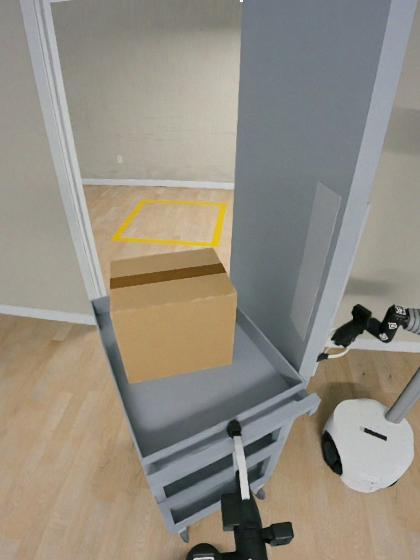

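Request:
move:
  r2: {"base": {"strafe_m": 0.28}, "pace": "default", "contact_limits": {"strafe_m": 0.8}}
  blocking: false
  cameras: []

Request:
wait:
  seconds: 5
  cameras: ["r2_head_camera"]

Scene clock: 1973.33 s.
move: r2 moving
r1.base_odometry: x=-1.346 y=-1.001 heading=+1.821
r1.turned_by_wheels: +0.000
r1.turned_by_imu: +0.000
r1.base_tilt: forward=-1.6 right=+1.2
r1.lidar_m: 0.47 0.37 0.57 5.05 2.32 1.40 1.17 1.20 0.84 0.69 0.71 0.65
r1.base_status: not commanded
r1.joint_positions: lift_m=+0.640 arm_m=+0.000 wrist_yaw_rad=+0.977 wrist_pitch_rad=+0.002 wrist_roll_rad=+0.000 gripper_m=-0.029
r1.joint_status: not commanded
r1.measured_speeds: translate_m=+0.000 strafe_m=+0.000 rotate_rad=+0.000 lift_m=+0.000 arm_m=+0.000 wrist_yaw_rad=+0.000 wrist_pitch_rad=+0.000 wrist_roll_rad=+0.000
r1.motor_effort: lift_m=+21(21) arm_m=-8(8) wheel_0=+5(6) wheel_1=-9(9) wheel_2=+12(12)
r1.servo_current: wrist_yaw_rad=33(65) wrist_pitch_rad=33(46) wrist_roll_rad=52(59) gripper_m=85(85)
r1.contact_limits: translate_m 0.7
r1.hand_pose: x=+0.4050 y=+0.1902 z=+0.8174 quat_wxyz=(+0.883, +0.000, +0.001, +0.470) (m; r1's base frame)
r1.wrist_depth_mm: - - - 183 222 205 190 / - - - 236 224 203 191 / - 960 - 237 225 204 191 / - 866 389 239 224 202 192 / - - 355 239 226 206 193 / - - - 183 217 206 193 / - 866 177 182 225 202 -
r2.base_odometry: x=-2.920 y=-0.493 heading=-2.647
r2.turned_by_wheels: -0.001
r2.turned_by_imu: -0.001
r2.base_tilt: forward=-0.7 right=+0.1
r2.lidar_m: 0.30 0.33 2.67 2.79 3.08 4.27 - 2.36 1.90 1.89 0.84 0.47
r2.base_status: strafe_m moving
r2.joint_positions: lift_m=+0.685 arm_m=+0.000 wrist_yaw_rad=-0.011 wrist_pitch_rad=+0.002 wrist_roll_rad=+1.569 gripper_m=-0.011
r2.joint_status: not commanded
r2.measured_speeds: translate_m=+0.001 strafe_m=+0.141 rotate_rad=-0.011 lift_m=+0.000 arm_m=+0.000 wrist_yaw_rad=-0.044 wrist_pitch_rad=+0.000 wrist_roll_rad=+0.000
r2.motor_effort: lift_m=+18(18) arm_m=+4(4) wheel_0=-18(18) wheel_1=+11(11) wheel_2=-2(2)
r2.servo_current: wrist_yaw_rad=65(65) wrist_pitch_rad=52(52) wrist_roll_rad=52(52) gripper_m=59(65)
r2.contact_limits: strafe_m 0.8
r2.hand_pose: x=+0.4583 y=-0.0905 z=+0.8626 quat_wxyz=(+0.708, +0.707, -0.003, -0.004) (m; r2's base frame)
r2.wrist_depth_mm: - - - 255 329 329 - / 466 480 452 230 309 347 - / - - - 213 281 - - / - - - 198 262 - - / - 466 459 187 246 - - / - 449 188 174 185 - - / - 436 430 112 216 - -
pictures: none
No camera images: "cameras" was empty.

Scene clock: 1975.10 s.
earlier move: r2 done
r1.base_odometry: x=-1.346 y=-1.001 heading=+1.821
r1.turned_by_wheels: +0.000
r1.turned_by_imu: +0.000
r1.base_tilt: forward=-1.5 right=+1.2
r1.lidar_m: 0.48 0.39 1.00 5.05 2.36 1.39 1.20 1.21 0.83 0.69 0.70 0.66
r1.base_status: not commanded
r1.joint_positions: lift_m=+0.640 arm_m=+0.000 wrist_yaw_rad=+0.977 wrist_pitch_rad=+0.002 wrist_roll_rad=+0.000 gripper_m=-0.029
r1.joint_status: not commanded
r1.measured_speeds: translate_m=+0.000 strafe_m=+0.000 rotate_rad=+0.000 lift_m=+0.000 arm_m=+0.000 wrist_yaw_rad=+0.000 wrist_pitch_rad=+0.000 wrist_roll_rad=+0.000
r1.motor_effort: lift_m=+21(21) arm_m=-8(8) wheel_0=+5(6) wheel_1=-9(9) wheel_2=+12(12)
r1.servo_current: wrist_yaw_rad=52(72) wrist_pitch_rad=39(52) wrist_roll_rad=39(65) gripper_m=65(85)
r1.contact_limits: translate_m 0.7
r1.hand_pose: x=+0.4050 y=+0.1902 z=+0.8174 quat_wxyz=(+0.883, +0.000, +0.001, +0.470) (m; r1's base frame)
r1.wrist_depth_mm: - - - 183 222 205 190 / - - - 236 224 204 191 / - - - 236 224 204 191 / - - 1078 238 225 203 193 / - - - 239 226 206 193 / - - 1098 184 218 207 193 / - 1983 177 182 224 202 -
r2.base_odometry: x=-2.804 y=-0.707 heading=-2.646
r2.turned_by_wheels: +0.001
r2.turned_by_imu: -0.001
r2.base_tilt: forward=-0.7 right=+0.1
r2.lidar_m: 0.38 0.41 2.58 2.55 2.84 4.21 4.20 2.68 2.15 2.13 0.95 0.42
r2.base_status: done
r2.joint_positions: lift_m=+0.685 arm_m=+0.000 wrist_yaw_rad=-0.002 wrist_pitch_rad=+0.002 wrist_roll_rad=+1.569 gripper_m=-0.011
r2.joint_status: not commanded
r2.measured_speeds: translate_m=+0.000 strafe_m=+0.000 rotate_rad=+0.000 lift_m=+0.000 arm_m=+0.000 wrist_yaw_rad=+0.000 wrist_pitch_rad=+0.000 wrist_roll_rad=+0.000
r2.motor_effort: lift_m=+18(18) arm_m=+4(4) wheel_0=-4(20) wheel_1=+1(12) wheel_2=-2(4)
r2.servo_current: wrist_yaw_rad=46(78) wrist_pitch_rad=46(52) wrist_roll_rad=46(65) gripper_m=65(72)
r2.contact_limits: strafe_m 0.8
r2.hand_pose: x=+0.4591 y=-0.0880 z=+0.8626 quat_wxyz=(+0.708, +0.707, +0.000, -0.001) (m; r2's base frame)
r2.wrist_depth_mm: - - - 180 239 - - / - - - 179 240 - - / - - 445 178 239 - - / - 459 452 178 239 - - / - 469 466 177 237 - - / - 488 189 177 184 - - / - 129 - 112 236 - -
wait: 1.77 of 5 s (r2 has come to rest)
pictures: r2_head_camera
Images, in order (width x height): r2_head_camera 420x560.

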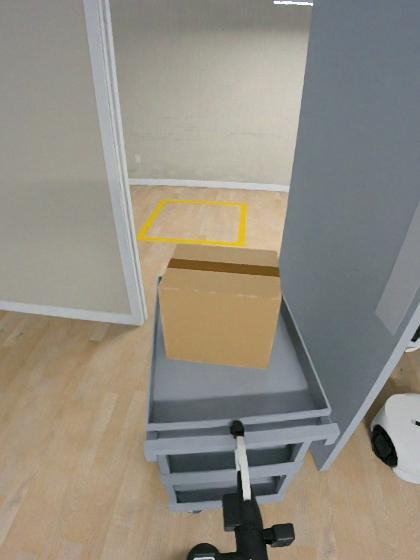

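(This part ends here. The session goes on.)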